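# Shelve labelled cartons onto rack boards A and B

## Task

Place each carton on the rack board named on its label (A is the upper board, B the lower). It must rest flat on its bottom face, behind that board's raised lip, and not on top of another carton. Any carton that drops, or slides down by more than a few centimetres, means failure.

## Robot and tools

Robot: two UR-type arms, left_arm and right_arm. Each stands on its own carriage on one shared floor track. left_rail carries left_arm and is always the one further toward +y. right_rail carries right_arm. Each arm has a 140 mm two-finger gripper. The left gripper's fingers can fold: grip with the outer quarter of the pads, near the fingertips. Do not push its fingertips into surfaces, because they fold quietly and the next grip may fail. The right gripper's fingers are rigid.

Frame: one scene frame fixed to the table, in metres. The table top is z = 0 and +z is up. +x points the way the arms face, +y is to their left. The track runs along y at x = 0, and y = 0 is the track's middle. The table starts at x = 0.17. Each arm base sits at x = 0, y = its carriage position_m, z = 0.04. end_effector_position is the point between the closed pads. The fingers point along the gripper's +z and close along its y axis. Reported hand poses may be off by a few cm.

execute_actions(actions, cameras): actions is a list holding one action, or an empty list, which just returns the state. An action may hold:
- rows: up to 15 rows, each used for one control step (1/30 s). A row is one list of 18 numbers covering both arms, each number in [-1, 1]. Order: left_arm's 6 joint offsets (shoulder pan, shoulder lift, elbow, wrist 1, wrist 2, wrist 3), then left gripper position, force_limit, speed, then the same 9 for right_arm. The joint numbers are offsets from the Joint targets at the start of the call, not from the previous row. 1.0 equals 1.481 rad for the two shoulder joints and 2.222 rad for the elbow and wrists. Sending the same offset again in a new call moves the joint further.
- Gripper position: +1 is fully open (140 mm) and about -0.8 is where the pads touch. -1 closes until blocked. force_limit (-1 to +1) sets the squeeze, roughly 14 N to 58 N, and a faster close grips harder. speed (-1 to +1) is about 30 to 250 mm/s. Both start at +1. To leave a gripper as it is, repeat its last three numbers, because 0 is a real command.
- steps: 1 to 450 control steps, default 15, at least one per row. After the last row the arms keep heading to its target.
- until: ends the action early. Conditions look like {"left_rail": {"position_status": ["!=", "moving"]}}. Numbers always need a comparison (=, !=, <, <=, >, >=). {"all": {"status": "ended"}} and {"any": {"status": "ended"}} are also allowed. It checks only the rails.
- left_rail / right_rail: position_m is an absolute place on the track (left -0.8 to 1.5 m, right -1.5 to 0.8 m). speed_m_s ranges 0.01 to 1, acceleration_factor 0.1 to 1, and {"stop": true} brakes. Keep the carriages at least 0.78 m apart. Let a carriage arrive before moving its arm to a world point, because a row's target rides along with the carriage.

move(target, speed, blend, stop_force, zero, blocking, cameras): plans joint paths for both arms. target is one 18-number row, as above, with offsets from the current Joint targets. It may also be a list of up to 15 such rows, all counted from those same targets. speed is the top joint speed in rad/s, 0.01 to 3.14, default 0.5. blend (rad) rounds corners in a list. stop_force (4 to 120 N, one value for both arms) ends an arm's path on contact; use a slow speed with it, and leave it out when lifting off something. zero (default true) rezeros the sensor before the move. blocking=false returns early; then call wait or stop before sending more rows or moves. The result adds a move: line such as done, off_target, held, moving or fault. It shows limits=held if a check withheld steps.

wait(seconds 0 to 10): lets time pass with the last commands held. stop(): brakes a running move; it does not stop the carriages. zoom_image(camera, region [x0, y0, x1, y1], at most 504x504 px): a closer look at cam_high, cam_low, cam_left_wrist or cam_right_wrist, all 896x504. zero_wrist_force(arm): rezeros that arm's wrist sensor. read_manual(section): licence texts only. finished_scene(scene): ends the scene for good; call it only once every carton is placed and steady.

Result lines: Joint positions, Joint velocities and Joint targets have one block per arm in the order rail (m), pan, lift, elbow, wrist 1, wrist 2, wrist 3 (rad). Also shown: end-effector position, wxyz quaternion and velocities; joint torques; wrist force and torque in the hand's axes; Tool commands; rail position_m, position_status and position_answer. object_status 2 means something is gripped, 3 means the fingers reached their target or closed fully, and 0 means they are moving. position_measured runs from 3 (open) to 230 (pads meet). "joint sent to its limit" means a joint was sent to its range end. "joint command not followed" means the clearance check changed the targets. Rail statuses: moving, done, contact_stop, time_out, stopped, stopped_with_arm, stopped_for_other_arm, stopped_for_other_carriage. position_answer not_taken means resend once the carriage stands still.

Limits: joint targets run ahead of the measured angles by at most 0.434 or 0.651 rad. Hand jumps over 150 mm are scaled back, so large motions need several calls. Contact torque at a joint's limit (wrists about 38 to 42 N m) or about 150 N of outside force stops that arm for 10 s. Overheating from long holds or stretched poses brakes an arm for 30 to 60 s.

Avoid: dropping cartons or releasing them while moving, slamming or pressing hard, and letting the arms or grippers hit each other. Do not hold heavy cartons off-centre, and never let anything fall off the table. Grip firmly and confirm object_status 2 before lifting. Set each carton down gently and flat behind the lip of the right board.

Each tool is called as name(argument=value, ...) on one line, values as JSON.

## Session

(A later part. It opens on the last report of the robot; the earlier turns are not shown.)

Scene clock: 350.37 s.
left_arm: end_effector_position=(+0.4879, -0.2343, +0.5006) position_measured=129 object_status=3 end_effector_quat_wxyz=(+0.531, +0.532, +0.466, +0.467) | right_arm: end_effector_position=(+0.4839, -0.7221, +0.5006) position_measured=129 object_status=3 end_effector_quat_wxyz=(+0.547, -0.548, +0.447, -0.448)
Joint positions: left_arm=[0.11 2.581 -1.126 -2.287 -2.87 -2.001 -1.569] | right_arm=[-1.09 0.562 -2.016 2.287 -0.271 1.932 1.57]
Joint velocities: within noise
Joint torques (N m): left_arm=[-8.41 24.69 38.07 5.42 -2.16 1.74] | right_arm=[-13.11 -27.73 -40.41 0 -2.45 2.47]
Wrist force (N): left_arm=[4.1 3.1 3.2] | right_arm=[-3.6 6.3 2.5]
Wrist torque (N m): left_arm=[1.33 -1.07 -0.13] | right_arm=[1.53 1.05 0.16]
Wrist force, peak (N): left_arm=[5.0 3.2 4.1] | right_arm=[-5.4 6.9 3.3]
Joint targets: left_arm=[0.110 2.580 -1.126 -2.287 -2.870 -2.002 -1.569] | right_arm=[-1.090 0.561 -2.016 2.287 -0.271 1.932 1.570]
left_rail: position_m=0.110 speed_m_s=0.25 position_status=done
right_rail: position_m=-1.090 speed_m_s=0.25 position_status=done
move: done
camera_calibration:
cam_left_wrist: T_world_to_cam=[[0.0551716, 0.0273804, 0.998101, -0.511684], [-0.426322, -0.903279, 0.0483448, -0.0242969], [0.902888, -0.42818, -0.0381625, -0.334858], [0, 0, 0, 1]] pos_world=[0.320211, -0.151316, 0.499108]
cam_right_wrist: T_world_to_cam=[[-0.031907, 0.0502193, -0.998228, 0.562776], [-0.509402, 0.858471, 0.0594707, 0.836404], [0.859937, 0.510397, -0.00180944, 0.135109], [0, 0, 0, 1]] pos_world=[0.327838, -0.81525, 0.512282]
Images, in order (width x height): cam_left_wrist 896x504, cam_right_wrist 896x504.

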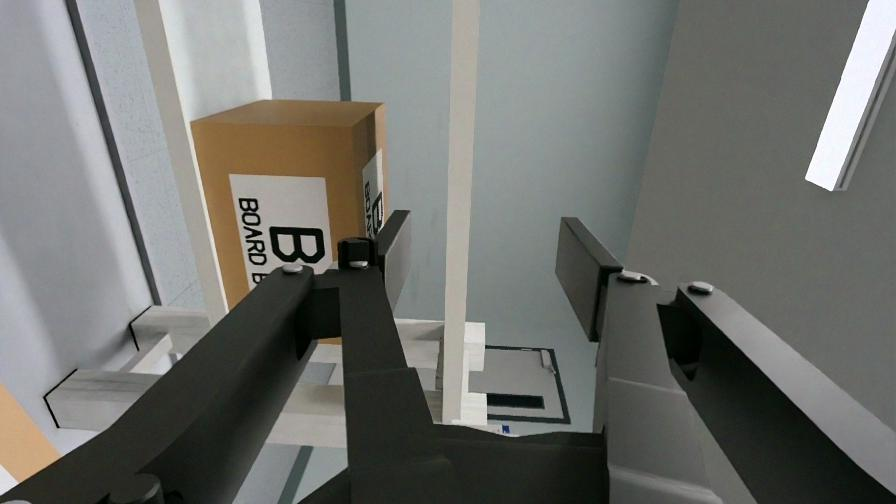

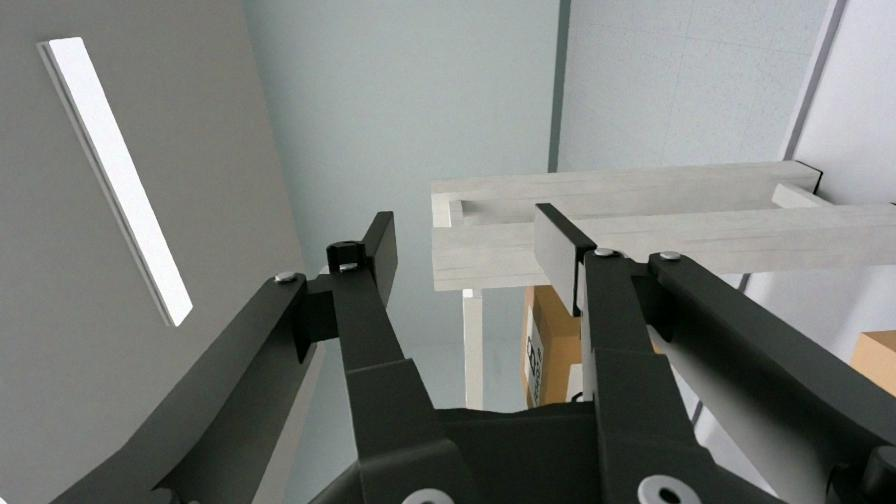

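zoom_image(camera="cam_left_wrist", region=[0, 340, 160, 504])

zoom_image(camera="cam_right_wrist", region=[736, 280, 896, 460])

Scaled by 3.073.

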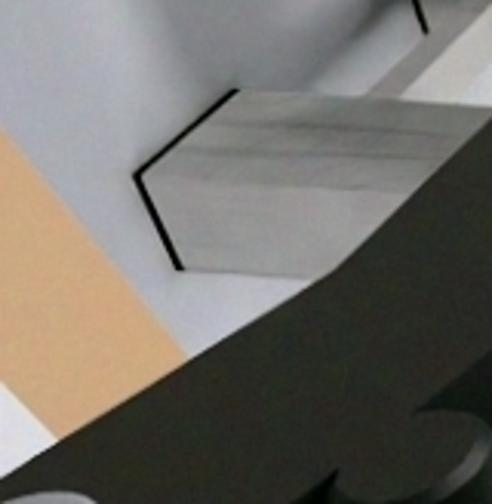

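Scaled by 2.800.

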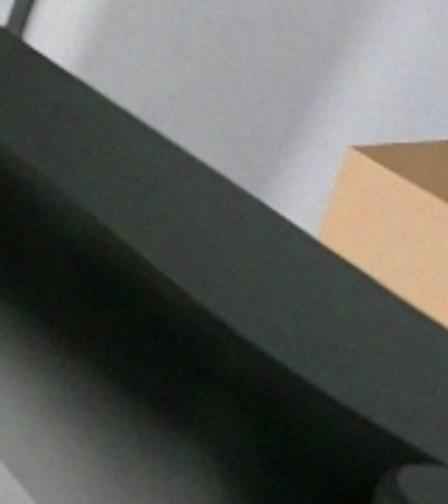

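move(target=[0,0,0,-0.225,0,0,0,1,-1,0,0,0,0.225,0,0,0,1,-1], speed=0.3, cameras=["cam_left_wrist","cam_right_wrist"])

Scene clock: 389.90 s.
left_arm: end_effector_position=(+0.4071, -0.1836, +0.3670) position_measured=129 object_status=3 end_effector_quat_wxyz=(+0.347, +0.683, +0.501, +0.402) | right_arm: end_effector_position=(+0.4022, -0.7736, +0.3625) position_measured=129 object_status=3 end_effector_quat_wxyz=(-0.364, +0.697, -0.489, +0.378)
Joint positions: left_arm=[0.11 2.58 -1.126 -2.287 -3.37 -2.002 -1.569] | right_arm=[-1.09 0.561 -2.016 2.287 0.229 1.932 1.57]
Joint velocities: within noise
Joint torques (N m): left_arm=[-7.23 21.89 45.55 -1.45 -1.62 1.73] | right_arm=[-8.59 -20.77 -49.56 1.97 -0.33 2.07]
Wrist force (N): left_arm=[4.6 3.2 2.9] | right_arm=[-2.8 6.3 2.8]
Wrist torque (N m): left_arm=[1.21 -1.24 -0.10] | right_arm=[1.44 0.74 0.08]
Wrist force, peak (N): left_arm=[4.7 3.5 2.9] | right_arm=[-4.4 6.3 2.8]
Joint targets: left_arm=[0.110 2.580 -1.126 -2.287 -3.370 -2.002 -1.569] | right_arm=[-1.090 0.561 -2.016 2.287 0.229 1.932 1.570]
left_rail: position_m=0.110 speed_m_s=0.25 position_status=done
right_rail: position_m=-1.090 speed_m_s=0.25 position_status=done
move: done
camera_calibration:
cam_left_wrist: T_world_to_cam=[[0.456888, -0.225035, 0.860589, -0.534648], [-0.419113, -0.907812, -0.0148763, 0.013042], [0.784601, -0.353887, -0.509083, -0.0106574], [0, 0, 0, 1]] pos_world=[0.258102, -0.112246, 0.45488]
cam_right_wrist: T_world_to_cam=[[-0.436831, -0.204418, -0.876009, 0.346551], [-0.487925, 0.871976, 0.0398323, 0.856086], [0.755716, 0.444827, -0.480647, 0.39618], [0, 0, 0, 1]] pos_world=[0.269691, -0.851877, 0.459905]
Images, in order (width x height): cam_left_wrist 896x504, cam_right_wrist 896x504.

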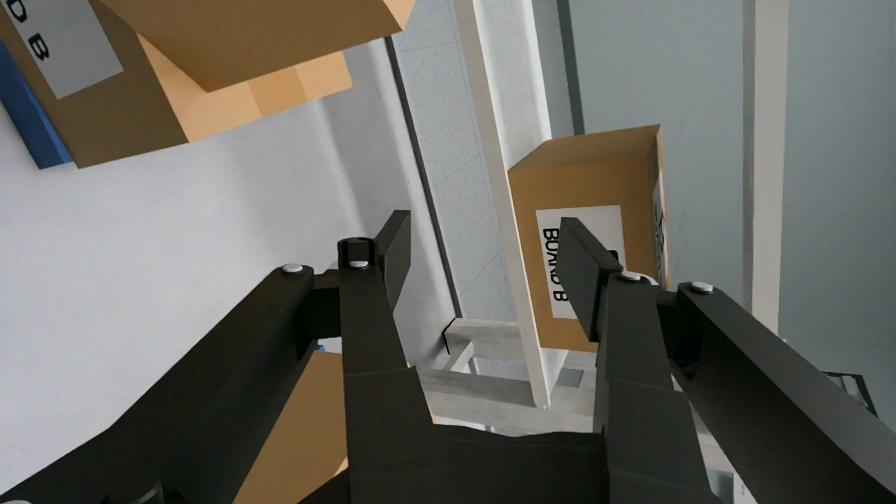

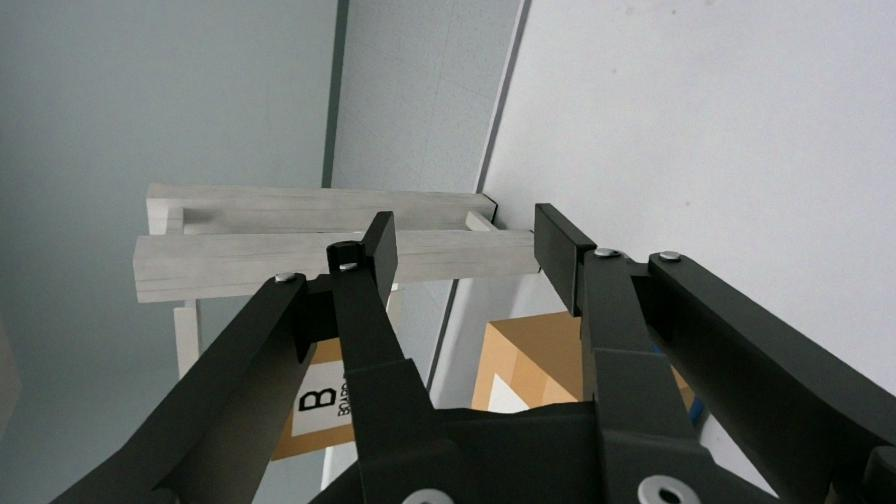

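zoom_image(camera="cam_left_wrist", region=[220, 330, 460, 504])

zoom_image(camera="cam_right_wrist", region=[430, 300, 750, 504])

Scaled by 2.100.

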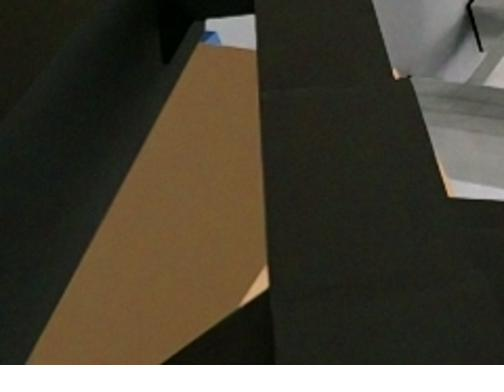

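Scaled by 1.575.

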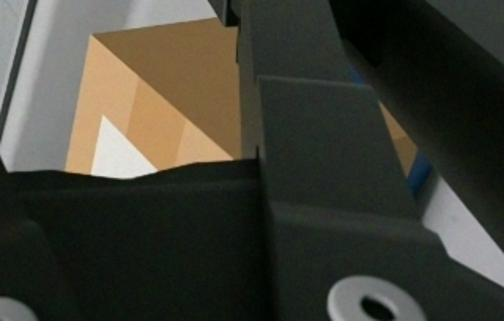

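move(target=[[-0.2053,-0.2151,-0.0389,0.4072,-0.1739,0,0,1,-1,0.0335,0.1627,0.0662,-0.3996,-0.0205,0,0,1,-1],[-0.2053,-0.3426,-0.0792,0.5325,-0.1739,0,0,1,-1,0.0335,0.2995,0.1097,-0.5343,-0.0205,0,0,1,-1],[-0.2053,-0.5142,-0.0998,0.6675,-0.1739,0,0,1,-1,0.0335,0.4910,0.1324,-0.6847,-0.0205,0,0,1,-1]], speed=0.3, stop_force=15, cameras=["cam_left_wrist","cam_right_wrist"])

Scene clock: 424.33 s.
left_arm: end_effector_position=(+0.4464, -0.2997, +0.1397) position_measured=129 object_status=3 end_effector_quat_wxyz=(+0.511, +0.512, +0.487, +0.488) | right_arm: end_effector_position=(+0.4941, -0.6604, +0.1395) position_measured=129 object_status=3 end_effector_quat_wxyz=(+0.568, -0.569, +0.421, -0.421)
Joint positions: left_arm=[0.11 2.276 -1.887 -2.509 -1.887 -2.388 -1.569] | right_arm=[-1.09 0.611 -1.289 2.581 -1.292 1.887 1.57]
Joint velocities: within noise
Joint torques (N m): left_arm=[-4.54 28.33 10.05 4.55 -1.33 1.63] | right_arm=[13.66 -24.67 -8.91 -4.37 -1.74 2.06]
Wrist force (N): left_arm=[4.1 2.9 3.3] | right_arm=[-3.5 6.2 2.6]
Wrist torque (N m): left_arm=[1.31 -1.06 -0.12] | right_arm=[1.51 1.05 0.14]
Wrist force, peak (N): left_arm=[4.2 4.2 3.2] | right_arm=[-3.6 7.4 2.6]
Joint targets: left_arm=[0.110 2.276 -1.887 -2.509 -1.887 -2.388 -1.569] | right_arm=[-1.090 0.611 -1.289 2.581 -1.292 1.887 1.570]
left_rail: position_m=0.110 speed_m_s=0.25 position_status=done
right_rail: position_m=-1.090 speed_m_s=0.25 position_status=done
move: done
camera_calibration:
cam_left_wrist: T_world_to_cam=[[0.0528853, 0.0316564, 0.998099, -0.145154], [-0.35064, -0.935267, 0.0482426, -0.126873], [0.935016, -0.352525, -0.0383619, -0.33078], [0, 0, 0, 1]] pos_world=[0.272475, -0.230673, 0.138309]
cam_right_wrist: T_world_to_cam=[[-0.0365953, 0.047041, -0.998222, 0.199856], [-0.588699, 0.806154, 0.0595719, 0.814653], [0.807523, 0.589833, -0.00180847, 0.172472], [0, 0, 0, 1]] pos_world=[0.347624, -0.767867, 0.151282]
Images, in order (width x height): cam_left_wrist 896x504, cam_right_wrist 896x504.

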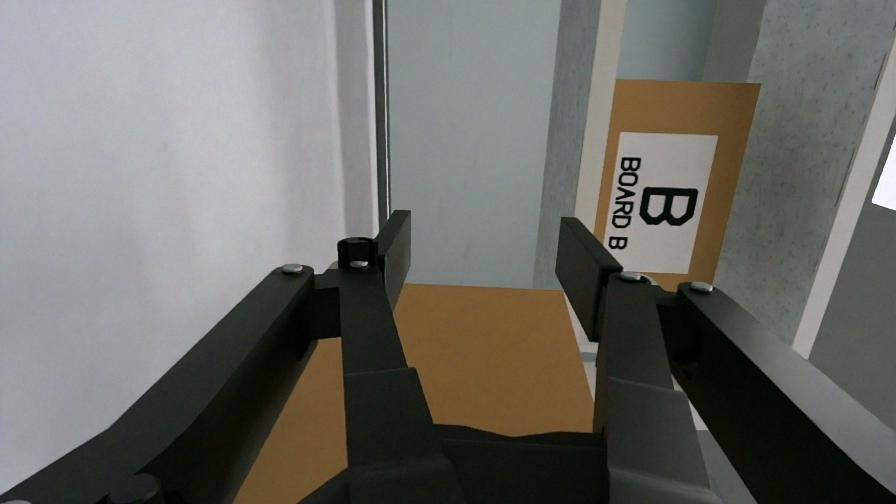

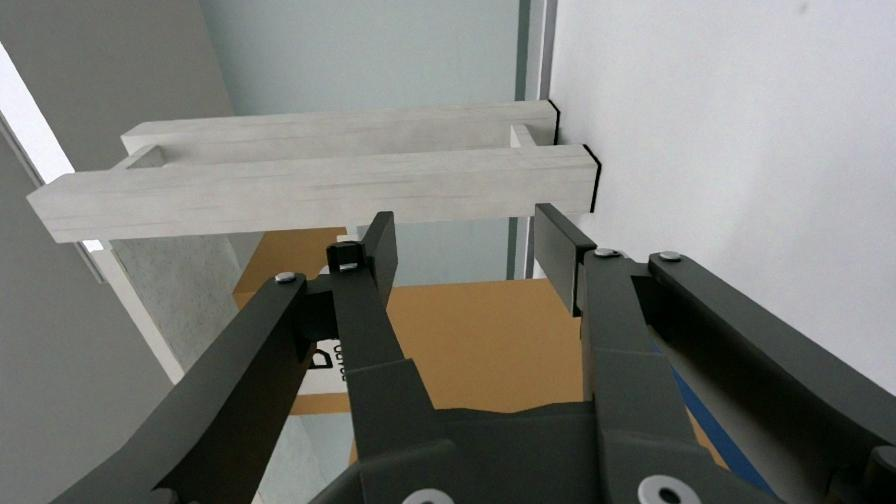

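move(target=[-0.0715,-0.0563,0.0772,-0.0398,-0.0477,0,0,1,-1,0.1347,0.0484,-0.0667,0.0345,0.0898,0,0,1,-1], speed=0.05, stop_force=7, cameras=[])

Scene clock: 436.50 s.
left_arm: end_effector_position=(+0.4555, -0.3506, +0.1396) position_measured=129 object_status=3 end_effector_quat_wxyz=(+0.511, +0.512, +0.487, +0.488) | right_arm: end_effector_position=(+0.4909, -0.6099, +0.1394) position_measured=129 object_status=3 end_effector_quat_wxyz=(+0.568, -0.569, +0.421, -0.421)
Joint positions: left_arm=[0.11 2.214 -1.937 -2.408 -1.939 -2.45 -1.569] | right_arm=[-1.09 0.729 -1.246 2.494 -1.247 2.005 1.57]
Joint velocities: within noise
Joint torques (N m): left_arm=[6.55 64.1 14.25 4.47 3.31 1.76] | right_arm=[-8.58 -66.66 -11.31 -3.71 -3.09 1.75]
Wrist force (N): left_arm=[10.8 3.3 4.1] | right_arm=[1.3 5.2 3.1]
Wrist torque (N m): left_arm=[1.22 -0.92 -0.35] | right_arm=[1.56 1.17 0.17]
Wrist force, peak (N): left_arm=[21.1 6.3 -0.6] | right_arm=[13.2 2.6 -2.1]
Joint targets: left_arm=[0.110 2.214 -1.937 -2.408 -1.939 -2.450 -1.569] | right_arm=[-1.090 0.729 -1.246 2.494 -1.247 2.005 1.570]
left_rail: position_m=0.110 speed_m_s=0.25 position_status=done
right_rail: position_m=-1.090 speed_m_s=0.25 position_status=done
move: contact (left_arm, right_arm); left_arm: the elbow is farthest, 0.071 rad from its target; right_arm: the wrist 2 is farthest, 0.082 rad from its target
No camera images: "cameras" was empty.

move(target=[-0.0158,-0.0128,0.0183,-0.0094,-0.0105,0,0,1,-1,0.0298,0.0111,-0.0161,0.0083,0.0198,0,0,1,-1], speed=0.02, stop_force=42, cameras=[])

Scene clock: 445.63 s.
left_arm: end_effector_position=(+0.4558, -0.3528, +0.1396) position_measured=129 object_status=3 end_effector_quat_wxyz=(+0.511, +0.512, +0.488, +0.488) | right_arm: end_effector_position=(+0.4907, -0.6078, +0.1395) position_measured=129 object_status=3 end_effector_quat_wxyz=(+0.568, -0.568, +0.421, -0.421)
Joint positions: left_arm=[0.11 2.211 -1.939 -2.403 -1.942 -2.454 -1.569] | right_arm=[-1.09 0.734 -1.244 2.49 -1.245 2.01 1.57]
Joint velocities: within noise
Joint torques (N m): left_arm=[-9.38 60.18 32.07 6.22 21.21 1.72] | right_arm=[15.35 -63.25 -25.89 -4.82 -20.96 1.78]
Wrist force (N): left_arm=[51.1 12.0 -5.3] | right_arm=[41.1 -1.0 -6.2]
Wrist torque (N m): left_arm=[0.56 -0.28 -0.89] | right_arm=[1.71 2.31 0.29]
Wrist force, peak (N): left_arm=[57.8 14.5 -10.2] | right_arm=[47.7 -1.7 -11.0]
Joint targets: left_arm=[0.110 2.211 -1.939 -2.403 -1.942 -2.454 -1.569] | right_arm=[-1.090 0.734 -1.244 2.490 -1.245 2.010 1.570]
left_rail: position_m=0.110 speed_m_s=0.25 position_status=done
right_rail: position_m=-1.090 speed_m_s=0.25 position_status=done
move: contact (left_arm, right_arm); left_arm: the elbow is farthest, 0.036 rad from its target; right_arm: the shoulder pan is farthest, 0.039 rad from its target
No camera images: "cameras" was empty.

move(target=[[-0.0008,0.0733,0.0069,-0.0554,-0.0005,0,0,1,-1,0.0017,-0.0829,-0.0075,0.0623,0.0011,0,0,1,-1],[-0.0008,0.1408,0.0176,-0.1110,-0.0005,0,0,1,-1,0.0017,-0.1583,-0.0191,0.1241,0.0011,0,0,1,-1],[-0.0008,0.2009,0.0323,-0.1658,-0.0005,0,0,1,-1,0.0017,-0.2244,-0.0353,0.1844,0.0011,0,0,1,-1],[-0.0008,0.2530,0.0509,-0.2192,-0.0005,0,0,1,-1,0.0017,-0.2807,-0.0554,0.2421,0.0011,0,0,1,-1],[-0.0008,0.2967,0.0730,-0.2704,-0.0005,0,0,1,-1,0.0017,-0.3269,-0.0791,0.2965,0.0011,0,0,1,-1]], speed=0.11, blend=0.03, cameras=["cam_low"])

Scene clock: 490.90 s.
left_arm: end_effector_position=(+0.4560, -0.3540, +0.3899) position_measured=129 object_status=3 end_effector_quat_wxyz=(+0.512, +0.512, +0.488, +0.488) | right_arm: end_effector_position=(+0.4905, -0.6066, +0.3903) position_measured=129 object_status=3 end_effector_quat_wxyz=(+0.568, -0.568, +0.421, -0.422)
Joint positions: left_arm=[0.11 2.21 -1.499 -2.241 -2.543 -2.455 -1.569] | right_arm=[-1.09 0.737 -1.729 2.314 -0.586 2.013 1.57]
Joint velocities: within noise
Joint torques (N m): left_arm=[-28.45 37.54 76.27 6 33.26 1.86] | right_arm=[43.73 -49.21 -77.93 -6.99 -32.51 1.59]
Wrist force (N): left_arm=[82.2 0.1 -9.9] | right_arm=[71.1 19.7 -8.7]
Wrist torque (N m): left_arm=[1.27 0.25 -1.03] | right_arm=[1.50 3.19 -0.34]
Wrist force, peak (N): left_arm=[92.7 0.2 -11.8] | right_arm=[81.2 19.8 -10.5]
Joint targets: left_arm=[0.110 2.210 -1.499 -2.241 -2.543 -2.455 -1.569] | right_arm=[-1.090 0.737 -1.729 2.314 -0.586 2.013 1.570]
left_rail: position_m=0.110 speed_m_s=0.25 position_status=done
right_rail: position_m=-1.090 speed_m_s=0.25 position_status=done
move: done
Images, in order (width x height): cam_low 896x504.

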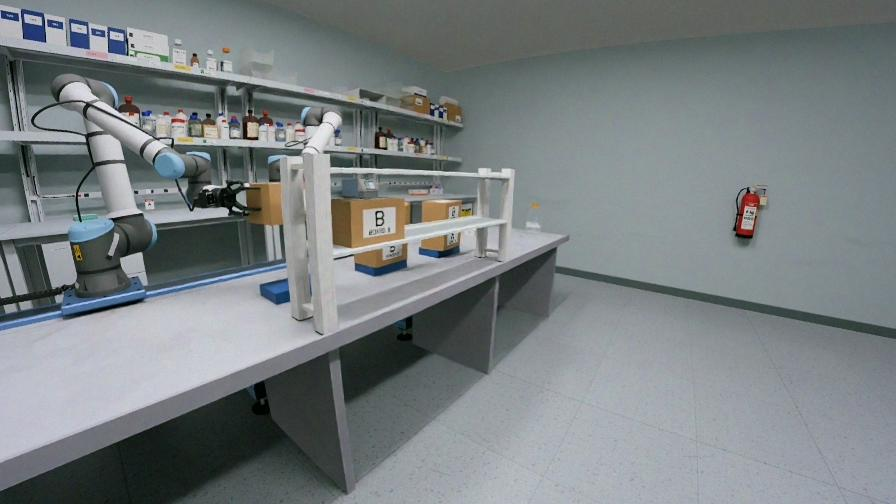

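move(target=[[0,0.0356,0.0252,-0.0489,0,0,0,1,-1,0,-0.0368,-0.0267,0.0512,0,0,0,1,-1],[0,0.0636,0.0532,-0.0956,0,0,0,1,-1,0,-0.0650,-0.0561,0.0995,0,0,0,1,-1],[0,0.0847,0.0838,-0.1403,0,0,0,1,-1,0,-0.0855,-0.0880,0.1450,0,0,0,1,-1],[0,0.0991,0.1169,-0.1829,0,0,0,1,-1,0,-0.0989,-0.1221,0.1881,0,0,0,1,-1],[0,0.1077,0.1523,-0.2241,0,0,0,1,-1,0,-0.1063,-0.1586,0.2294,0,0,0,1,-1]], speed=0.1, blend=0.03, cameras=["cam_low"])

Scene clock: 505.83 s.
left_arm: end_effector_position=(+0.4560, -0.3539, +0.6398) position_measured=129 object_status=3 end_effector_quat_wxyz=(+0.512, +0.512, +0.488, +0.488) | right_arm: end_effector_position=(+0.4904, -0.6067, +0.6404) position_measured=129 object_status=3 end_effector_quat_wxyz=(+0.568, -0.568, +0.421, -0.422)
Joint positions: left_arm=[0.11 2.21 -1.34 -1.903 -3.041 -2.455 -1.569] | right_arm=[-1.09 0.737 -1.886 1.962 -0.076 2.013 1.57]
Joint velocities: within noise
Joint torques (N m): left_arm=[-39.04 11.85 69.01 6.8 35.03 1.61] | right_arm=[62.15 -27.46 -76.97 -8.06 -34.56 1.53]
Wrist force (N): left_arm=[95.5 0.3 -12.4] | right_arm=[83.8 19.9 -10.8]
Wrist torque (N m): left_arm=[1.26 0.45 -1.04] | right_arm=[1.44 3.47 -0.43]
Wrist force, peak (N): left_arm=[105.6 0.2 -14.2] | right_arm=[93.6 19.8 -12.5]
Joint targets: left_arm=[0.110 2.210 -1.340 -1.903 -3.041 -2.455 -1.569] | right_arm=[-1.090 0.737 -1.886 1.962 -0.076 2.013 1.570]
left_rail: position_m=0.110 speed_m_s=0.25 position_status=done
right_rail: position_m=-1.090 speed_m_s=0.25 position_status=done
move: done
Images, in order (width x height): cam_low 896x504.

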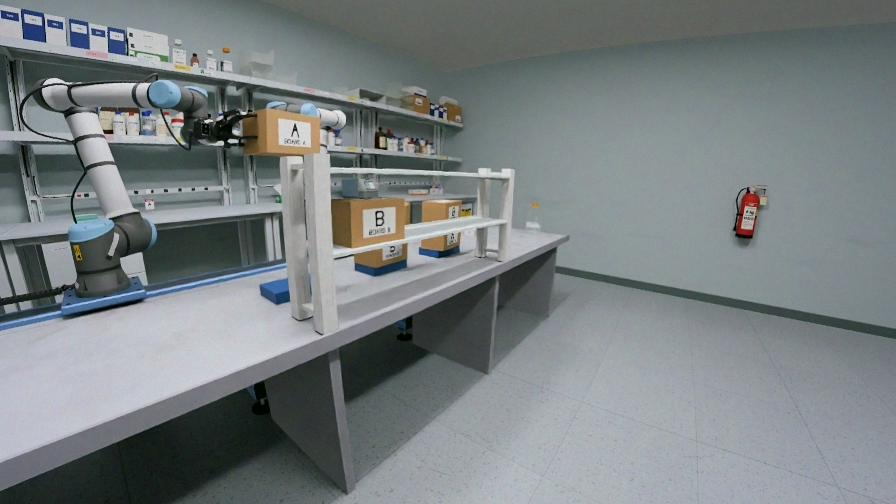

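move(target=[[0.0492,0.0168,-0.0082,-0.0030,0.0373,0,0,1,-1,0.0011,0.0313,-0.0143,-0.0066,0.0052,0,0,1,-1],[0.1011,0.0309,-0.0149,-0.0056,0.0764,0,0,1,-1,0.0021,0.0639,-0.0305,-0.0122,0.0104,0,0,1,-1],[0.1570,0.0427,-0.0205,-0.0080,0.1181,0,0,1,-1,0.0033,0.0986,-0.0488,-0.0169,0.0157,0,0,1,-1],[0.2131,0.0509,-0.0242,-0.0097,0.1600,0,0,1,-1,0.0038,0.1330,-0.0682,-0.0205,0.0206,0,0,1,-1],[0.2664,0.0543,-0.0258,-0.0104,0.2000,0,0,1,-1,0.0031,0.1653,-0.0875,-0.0226,0.0246,0,0,1,-1],[0.3153,0.0527,-0.0251,-0.0101,0.2372,0,0,1,-1,0.0007,0.1955,-0.1066,-0.0237,0.0275,0,0,1,-1],[0.3576,0.0455,-0.0218,-0.0086,0.2698,0,0,1,-1,-0.0038,0.2230,-0.1248,-0.0238,0.0290,0,0,1,-1],[0.3932,0.0335,-0.0162,-0.0061,0.2981,0,0,1,-1,-0.0103,0.2479,-0.1421,-0.0231,0.0292,0,0,1,-1],[0.4421,-0.0035,0.0018,0.0005,0.3396,0,0,1,-1,-0.0292,0.2896,-0.1724,-0.0207,0.0255,0,0,1,-1],[0.4716,-0.0490,0.0259,0.0068,0.3661,0,0,1,-1,-0.0527,0.3265,-0.2006,-0.0170,0.0166,0,0,1,-1],[0.4936,-0.0974,0.0539,0.0111,0.3875,0,0,1,-1,-0.0752,0.3631,-0.2302,-0.0118,0.0084,0,0,1,-1]], speed=0.1, blend=0.02, cameras=["cam_high"])

Scene clock: 562.10 s.
left_arm: end_effector_position=(+0.8042, -0.2232, +0.6400) position_measured=129 object_status=3 end_effector_quat_wxyz=(+0.542, +0.543, +0.453, +0.454) | right_arm: end_effector_position=(+0.8047, -0.4809, +0.6405) position_measured=129 object_status=3 end_effector_quat_wxyz=(+0.539, -0.540, +0.457, -0.458)
Joint positions: left_arm=[0.11 2.941 -1.484 -1.783 -3.016 -1.594 -1.569] | right_arm=[-1.09 0.625 -1.348 1.45 -0.102 2.031 1.57]
Joint velocities: within noise
Joint torques (N m): left_arm=[-45.52 21.92 60.51 8.98 29.29 1.81] | right_arm=[47.35 -53.84 -73.07 -6.32 -29.4 1.22]
Wrist force (N): left_arm=[70.0 -0.9 -7.5] | right_arm=[59.0 18.4 -7.5]
Wrist torque (N m): left_arm=[1.26 0.04 -0.65] | right_arm=[1.40 2.86 -0.38]
Wrist force, peak (N): left_arm=[95.6 0.4 -12.5] | right_arm=[84.2 19.9 -10.7]
Joint targets: left_arm=[0.110 2.941 -1.484 -1.783 -3.016 -1.594 -1.569] | right_arm=[-1.090 0.625 -1.348 1.450 -0.102 2.031 1.570]
left_rail: position_m=0.110 speed_m_s=0.25 position_status=done
right_rail: position_m=-1.090 speed_m_s=0.25 position_status=done
move: done
Images, in order (width x height): cam_high 896x504.

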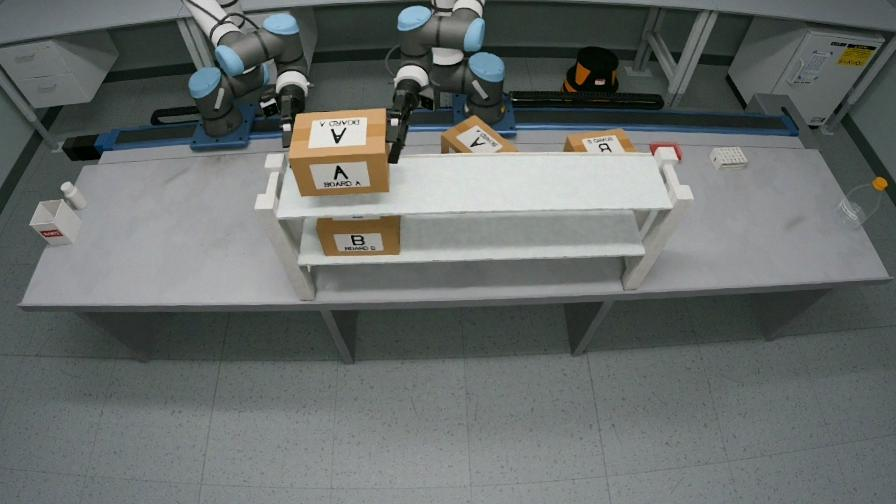

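move(target=[0,-0.0164,-0.0502,0.0611,0,0,0,1,-1,0,0.0136,0.0485,-0.0576,0,0,0,1,-1], speed=0.04, stop_force=8, cameras=[])

Scene clock: 572.30 s.
left_arm: end_effector_position=(+0.8049, -0.2232, +0.5772) position_measured=129 object_status=3 end_effector_quat_wxyz=(+0.542, +0.542, +0.453, +0.454) | right_arm: end_effector_position=(+0.8053, -0.4806, +0.5764) position_measured=129 object_status=3 end_effector_quat_wxyz=(+0.539, -0.539, +0.457, -0.458)
Joint positions: left_arm=[0.11 2.941 -1.504 -1.876 -2.902 -1.594 -1.569] | right_arm=[-1.09 0.625 -1.331 1.542 -0.212 2.031 1.57]
Joint velocities: within noise
Joint torques (N m): left_arm=[-56.98 47.37 52.14 1.95 26.85 1.52] | right_arm=[68.46 -77.17 -65.1 -4.5 -25 1.17]
Wrist force (N): left_arm=[70.3 7.4 -8.6] | right_arm=[63.4 8.7 -8.7]
Wrist torque (N m): left_arm=[0.85 0.13 -0.17] | right_arm=[1.57 2.98 0.53]
Wrist force, peak (N): left_arm=[78.7 -0.5 -9.0] | right_arm=[67.4 18.7 -8.7]
Joint targets: left_arm=[0.110 2.941 -1.504 -1.876 -2.902 -1.594 -1.569] | right_arm=[-1.090 0.625 -1.331 1.542 -0.212 2.031 1.570]
left_rail: position_m=0.110 speed_m_s=0.25 position_status=done
right_rail: position_m=-1.090 speed_m_s=0.25 position_status=done
move: contact (left_arm, right_arm); left_arm: the wrist 1 is farthest, 0.022 rad from its target; right_arm: the wrist 1 is farthest, 0.018 rad from its target
No camera images: "cameras" was empty.

move(target=[[0.0338,0.0155,-0.0093,-0.0015,0.0225,0,0,1,-1,-0.0207,-0.0224,0.0177,-0.0023,-0.0138,0,0,1,-1],[0.0338,0.0284,0.0338,-0.0533,0.0225,0,0,1,-1,-0.0207,-0.0338,-0.0238,0.0468,-0.0138,0,0,1,-1],[0.0151,0.1118,-0.0116,-0.0635,0.0100,0,0,1,-1,0.0270,-0.0903,0.0198,0.0408,0.0180,0,0,1,-1],[-0.0120,0.1961,-0.0502,-0.0810,-0.0080,0,0,1,-1,0.0847,-0.1406,0.0559,0.0383,0.0565,0,0,1,-1]], speed=[0.05,0.07,0.15,0.2], cameras=["cam_high"])

execute_actions(actions=[{"left_rail":{"position_m":0.6},"steps":200,"until":{"left_rail":{"position_status":["!=","moving"]}}}], cameras=[])

execute_actions(actions=[{"right_rail":{"position_m":-0.6},"steps":200,"until":{"right_rail":{"position_status":["!=","moving"]}}}], cameras=["cam_left_wrist","cam_right_wrist","cam_high"])

Scene clock: 605.77 s.
left_arm: end_effector_position=(+0.6455, -0.1973, +0.6406) position_measured=129 object_status=3 end_effector_quat_wxyz=(+0.542, +0.543, +0.454, +0.454) | right_arm: end_effector_position=(+0.6460, -0.5069, +0.6406) position_measured=129 object_status=3 end_effector_quat_wxyz=(+0.539, -0.540, +0.457, -0.458)
Joint positions: left_arm=[0.11 2.923 -1.214 -1.987 -3.082 -1.612 -1.569] | right_arm=[-1.09 0.751 -1.539 1.666 -0.127 2.157 1.57]
Joint velocities: within noise
Joint torques (N m): left_arm=[-8.75 29.61 41.21 0.61 -2.03 1.55] | right_arm=[17.52 -71.54 -41.38 -4 1.4 1.46]
Wrist force (N): left_arm=[2.8 6.2 3.4] | right_arm=[-1.5 7.9 0.6]
Wrist torque (N m): left_arm=[2.03 -0.76 -0.15] | right_arm=[1.90 0.60 0.16]
Wrist force, peak (N): left_arm=[70.8 7.1 -8.5] | right_arm=[63.8 8.8 -8.3]
Joint targets: left_arm=[0.110 2.923 -1.214 -1.988 -3.082 -1.612 -1.569] | right_arm=[-1.090 0.751 -1.539 1.667 -0.127 2.157 1.570]
left_rail: position_m=0.110 speed_m_s=0.25 position_status=done
right_rail: position_m=-1.090 speed_m_s=0.25 position_status=done
move: done
Images, in order (width x height): cam_high 896x504.

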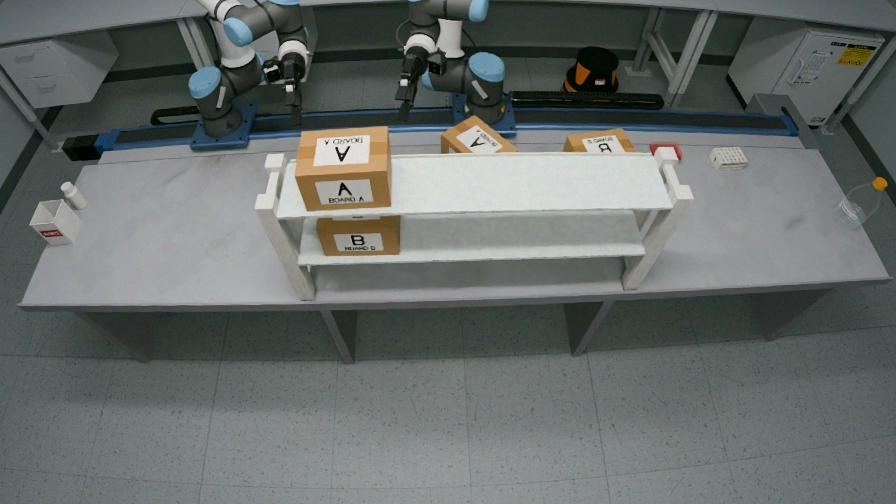

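Scene clock: 608.90 s.
left_arm: end_effector_position=(+0.6454, +0.2927, +0.6406) position_measured=129 object_status=3 end_effector_quat_wxyz=(+0.542, +0.543, +0.454, +0.454) end_effector_velocity=(-0.001, -0.001, +0.000) end_effector_angular_velocity=(+0.000, +0.001, -0.002) | right_arm: end_effector_position=(+0.6459, -0.5070, +0.6406) position_measured=129 object_status=3 end_effector_quat_wxyz=(+0.539, -0.540, +0.457, -0.458)
Joint positions: left_arm=[0.6 2.923 -1.214 -1.988 -3.082 -1.612 -1.569] | right_arm=[-1.09 0.751 -1.539 1.667 -0.127 2.157 1.57]
Joint velocities: left_arm=[0.001 -0.002 0 0 0 0 0] | right_arm=[within noise]
Joint torques (N m): left_arm=[-7.32 29.9 46.58 1.58 -1.04 1.72] | right_arm=[16.52 -72.86 -49.07 -1.73 1 1.15]
Wrist force (N): left_arm=[2.9 6.3 3.5] | right_arm=[-1.5 8.1 0.8]
Wrist torque (N m): left_arm=[2.04 -0.78 -0.15] | right_arm=[1.93 0.59 0.16]
Wrist force, peak (N): left_arm=[3.5 6.5 3.6] | right_arm=[-1.4 8.5 0.6]
Joint targets: left_arm=[0.600 2.923 -1.214 -1.988 -3.082 -1.612 -1.569] | right_arm=[-1.090 0.751 -1.539 1.667 -0.127 2.157 1.570]
Tool commands: left_gripper/position=+0.0 left_gripper/force_limit=+1.0 left_gripper/speed=-1.0 right_gripper/position=+0.0 right_gripper/force_limit=+1.0 right_gripper/speed=-1.0
left_rail: position_m=0.600 speed_m_s=0.25 position_status=done
right_rail: position_m=-1.090 speed_m_s=0.25 position_status=done
No camera images: "cameras" was empty.

Scene clock: 612.03 s.
left_arm: end_effector_position=(+0.6454, +0.2928, +0.6406) position_measured=129 object_status=3 end_effector_quat_wxyz=(+0.542, +0.543, +0.454, +0.454) | right_arm: end_effector_position=(+0.6459, -0.0170, +0.6406) position_measured=129 object_status=3 end_effector_quat_wxyz=(+0.539, -0.540, +0.457, -0.458) end_effector_velocity=(+0.000, +0.001, -0.001) end_effector_angular_velocity=(-0.001, +0.001, +0.001)
Joint positions: left_arm=[0.6 2.923 -1.214 -1.988 -3.082 -1.612 -1.569] | right_arm=[-0.6 0.751 -1.539 1.667 -0.127 2.157 1.57]
Joint velocities: left_arm=[within noise] | right_arm=[0.001 0 0 0.001 0.001 -0.001 0]
Joint torques (N m): left_arm=[-5.33 24.81 53.81 2.57 0.22 1.71] | right_arm=[15.81 -42.83 -52.79 -0.03 0.57 1.28]
Wrist force (N): left_arm=[2.6 6.2 3.3] | right_arm=[-1.4 8.1 0.8]
Wrist torque (N m): left_arm=[2.02 -0.71 -0.15] | right_arm=[1.93 0.57 0.16]
Wrist force, peak (N): left_arm=[3.0 6.7 3.4] | right_arm=[-1.8 8.5 1.0]
Joint targets: left_arm=[0.600 2.923 -1.214 -1.988 -3.082 -1.612 -1.569] | right_arm=[-0.600 0.751 -1.539 1.667 -0.127 2.157 1.570]
Tool commands: left_gripper/position=+0.0 left_gripper/force_limit=+1.0 left_gripper/speed=-1.0 right_gripper/position=+0.0 right_gripper/force_limit=+1.0 right_gripper/speed=-1.0
left_rail: position_m=0.600 speed_m_s=0.25 position_status=done
right_rail: position_m=-0.600 speed_m_s=0.25 position_status=done
camera_calibration:
cam_left_wrist: T_world_to_cam=[[0.0568482, 0.0247458, 0.998076, -0.674865], [-0.468292, -0.882239, 0.0485467, 0.533065], [0.881743, -0.470151, -0.0385655, -0.219849], [0, 0, 0, 1]] pos_world=[0.481845, 0.383629, 0.63921]
cam_right_wrist: T_world_to_cam=[[-0.0296616, 0.0515573, -0.998229, 0.670952], [-0.478593, 0.876021, 0.0594664, 0.285674], [0.877536, 0.479509, -0.00130919, -0.376069], [0, 0, 0, 1]] pos_world=[0.486637, -0.10452, 0.652283]
Images, in order (width x height): cam_high 896x504, cam_left_wrist 896x504, cam_right_wrist 896x504.

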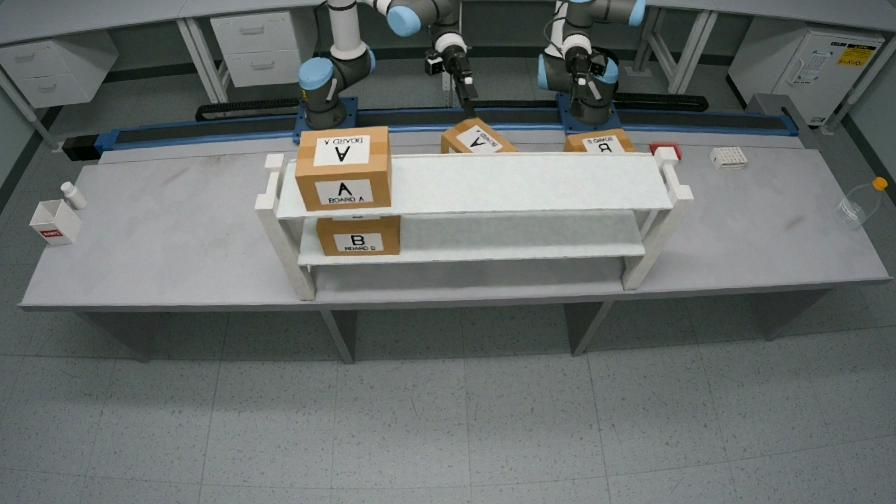

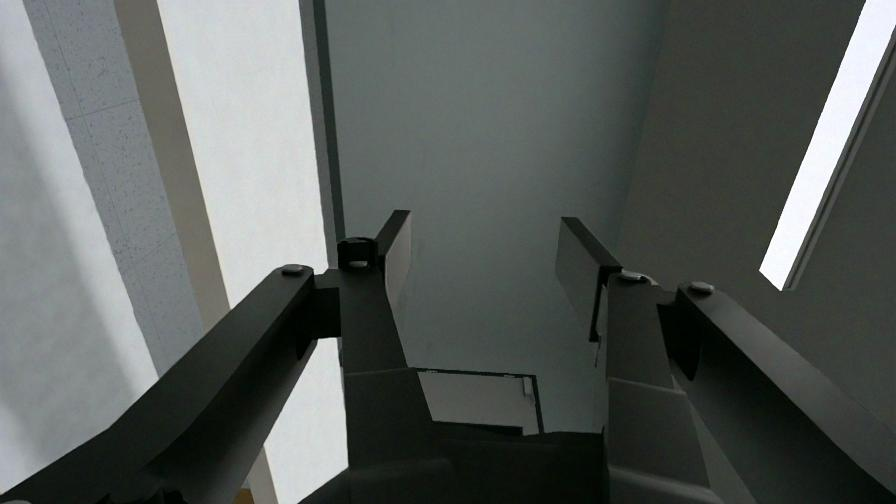

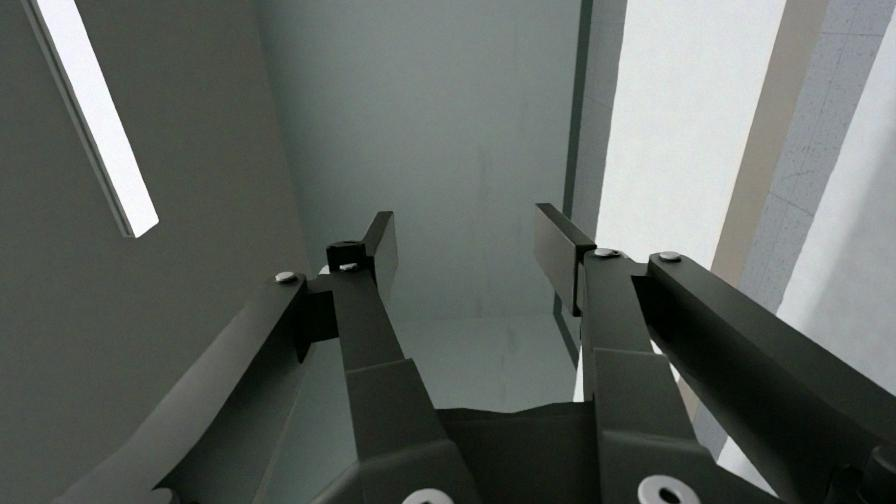

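move(target=[-0.2313,0.0835,-0.0626,-0.2176,-0.1755,0,0,1,-1,-0.1282,-0.3458,0.2071,0.2480,-0.1013,0,0,1,-1], speed=0.3, cameras=["cam_left_wrist","cam_right_wrist"])

Scene clock: 621.13 s.
left_arm: end_effector_position=(+0.4073, +0.3065, +0.4677) position_measured=129 object_status=3 end_effector_quat_wxyz=(+0.347, +0.683, +0.501, +0.402) | right_arm: end_effector_position=(+0.4025, -0.2835, +0.4633) position_measured=129 object_status=3 end_effector_quat_wxyz=(-0.365, +0.696, -0.489, +0.378)
Joint positions: left_arm=[0.6 2.581 -1.09 -2.127 -3.566 -2.001 -1.569] | right_arm=[-0.6 0.561 -2.051 2.127 0.424 1.932 1.57]
Joint velocities: within noise
Joint torques (N m): left_arm=[-9.13 21.13 37.16 -1.49 -2.71 1.72] | right_arm=[-12.52 -22.92 -38.9 1.9 -1.94 1.36]
Wrist force (N): left_arm=[3.0 6.7 2.8] | right_arm=[-0.6 8.1 1.0]
Wrist torque (N m): left_arm=[2.01 -0.91 -0.08] | right_arm=[1.82 0.24 0.08]
Wrist force, peak (N): left_arm=[3.5 7.2 4.7] | right_arm=[0.4 9.9 -0.4]
Joint targets: left_arm=[0.600 2.581 -1.090 -2.127 -3.566 -2.002 -1.569] | right_arm=[-0.600 0.561 -2.051 2.127 0.424 1.932 1.570]
left_rail: position_m=0.600 speed_m_s=0.25 position_status=done
right_rail: position_m=-0.600 speed_m_s=0.25 position_status=done
move: done
camera_calibration:
cam_left_wrist: T_world_to_cam=[[0.456528, -0.224602, 0.860893, -0.511217], [-0.418792, -0.907962, -0.0147984, 0.459431], [0.784981, -0.353779, -0.508572, 0.213499], [0, 0, 0, 1]] pos_world=[0.258198, 0.377856, 0.555481]
cam_right_wrist: T_world_to_cam=[[-0.435941, -0.20353, -0.876659, 0.535289], [-0.487632, 0.872132, 0.0400081, 0.424792], [0.75642, 0.444928, -0.479446, 0.225545], [0, 0, 0, 1]] pos_world=[0.26989, -0.361879, 0.560408]
Images, in order (width x height): cam_left_wrist 896x504, cam_right_wrist 896x504.

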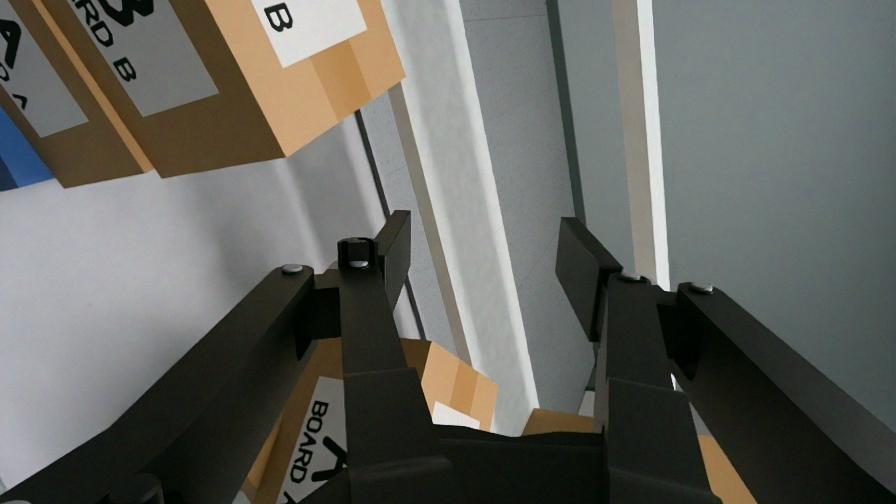

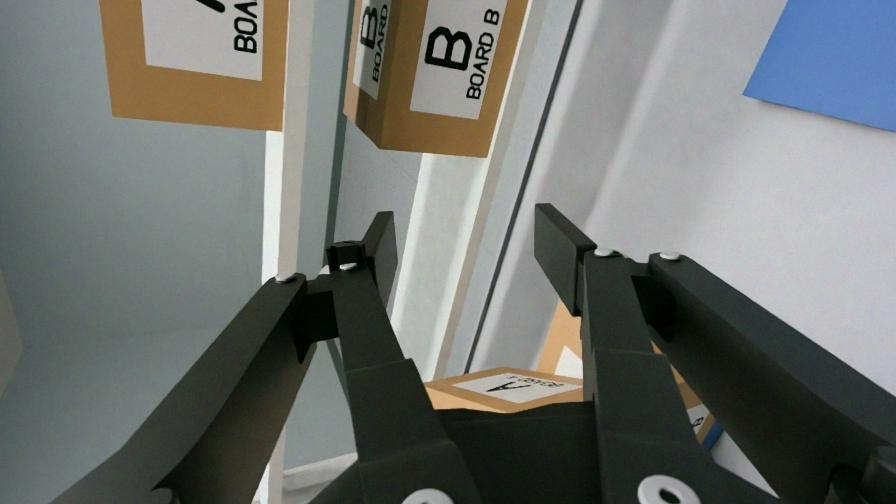

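move(target=[0,0,0,0,0,0,0,1,-1,0.1492,0.2117,0.2022,-0.5684,-0.0357,0,0,1,-1], speed=0.3, stop_force=10, cameras=["cam_right_wrist","cam_left_wrist","cam_high"])

Scene clock: 691.33 s.
left_arm: end_effector_position=(+0.4072, +0.3065, +0.4676) position_measured=129 object_status=3 end_effector_quat_wxyz=(+0.347, +0.683, +0.501, +0.402) | right_arm: end_effector_position=(+0.3752, -0.1155, +0.2805) position_measured=129 object_status=3 end_effector_quat_wxyz=(+0.608, -0.608, +0.360, -0.361)
Joint positions: left_arm=[0.6 2.581 -1.09 -2.127 -3.566 -2.002 -1.569] | right_arm=[-0.6 0.782 -1.738 2.576 -0.839 1.852 1.57]
Joint velocities: within noise
Joint torques (N m): left_arm=[-5.45 19.77 50.92 0.24 -1.1 1.62] | right_arm=[18.38 -1.43 -27.53 -4.53 -2.18 1.41]
Wrist force (N): left_arm=[2.8 6.7 2.7] | right_arm=[-1.2 7.9 0.5]
Wrist torque (N m): left_arm=[2.01 -0.86 -0.08] | right_arm=[1.90 0.54 0.14]
Wrist force, peak (N): left_arm=[3.0 7.1 2.7] | right_arm=[-1.4 8.5 0.5]
Joint targets: left_arm=[0.600 2.581 -1.090 -2.127 -3.566 -2.002 -1.569] | right_arm=[-0.600 0.782 -1.738 2.576 -0.839 1.852 1.570]
left_rail: position_m=0.600 speed_m_s=0.25 position_status=done
right_rail: position_m=-0.600 speed_m_s=0.25 position_status=done
move: done
camera_calibration:
cam_left_wrist: T_world_to_cam=[[0.456559, -0.224711, 0.860847, -0.511113], [-0.418832, -0.907942, -0.0148724, 0.459432], [0.784941, -0.353761, -0.508646, 0.213621], [0, 0, 0, 1]] pos_world=[0.258098, 0.377855, 0.555481]
cam_right_wrist: T_world_to_cam=[[-0.0442432, 0.0397232, -0.998231, 0.31254], [-0.74042, 0.66951, 0.0594588, 0.338141], [0.670687, 0.741741, -0.000209342, 0.0157453], [0, 0, 0, 1]] pos_world=[0.253634, -0.250483, 0.291885]
Images, in order (width x height): cam_high 896x504, cam_left_wrist 896x504, cam_right_wrist 896x504.

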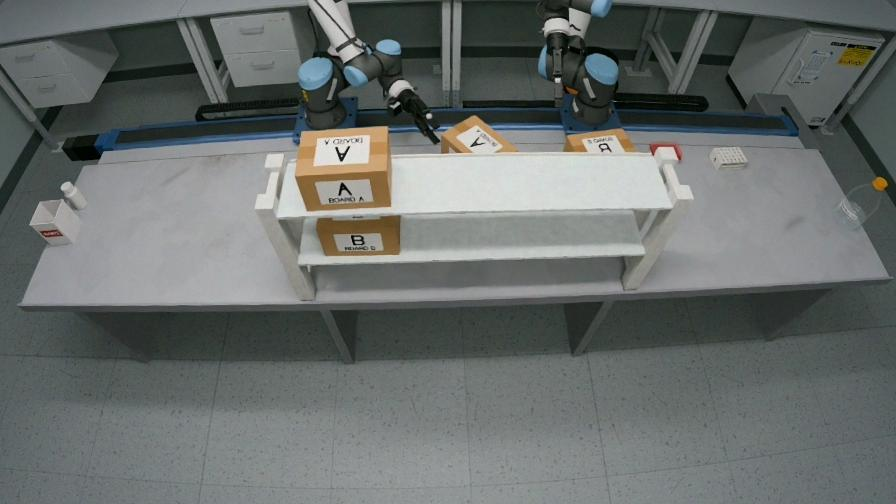

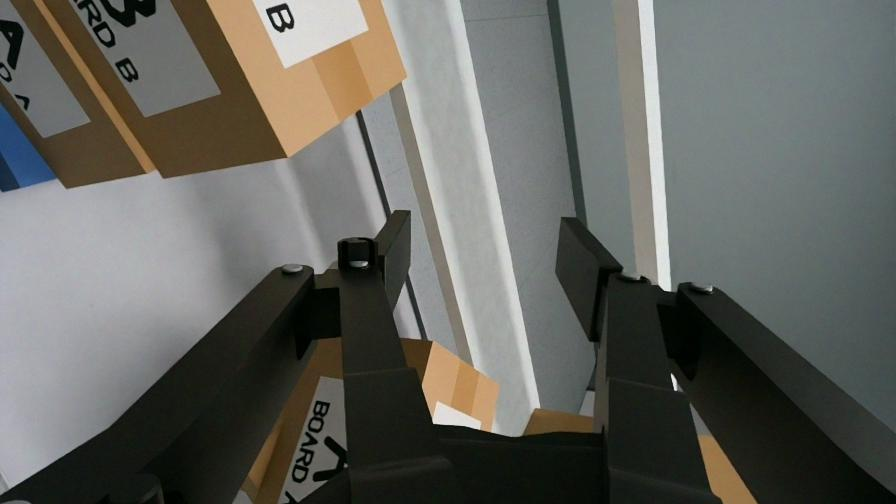

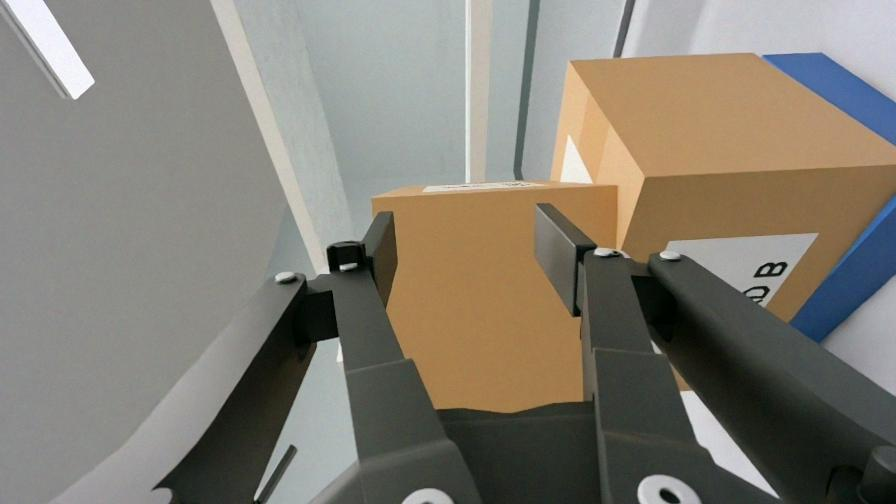

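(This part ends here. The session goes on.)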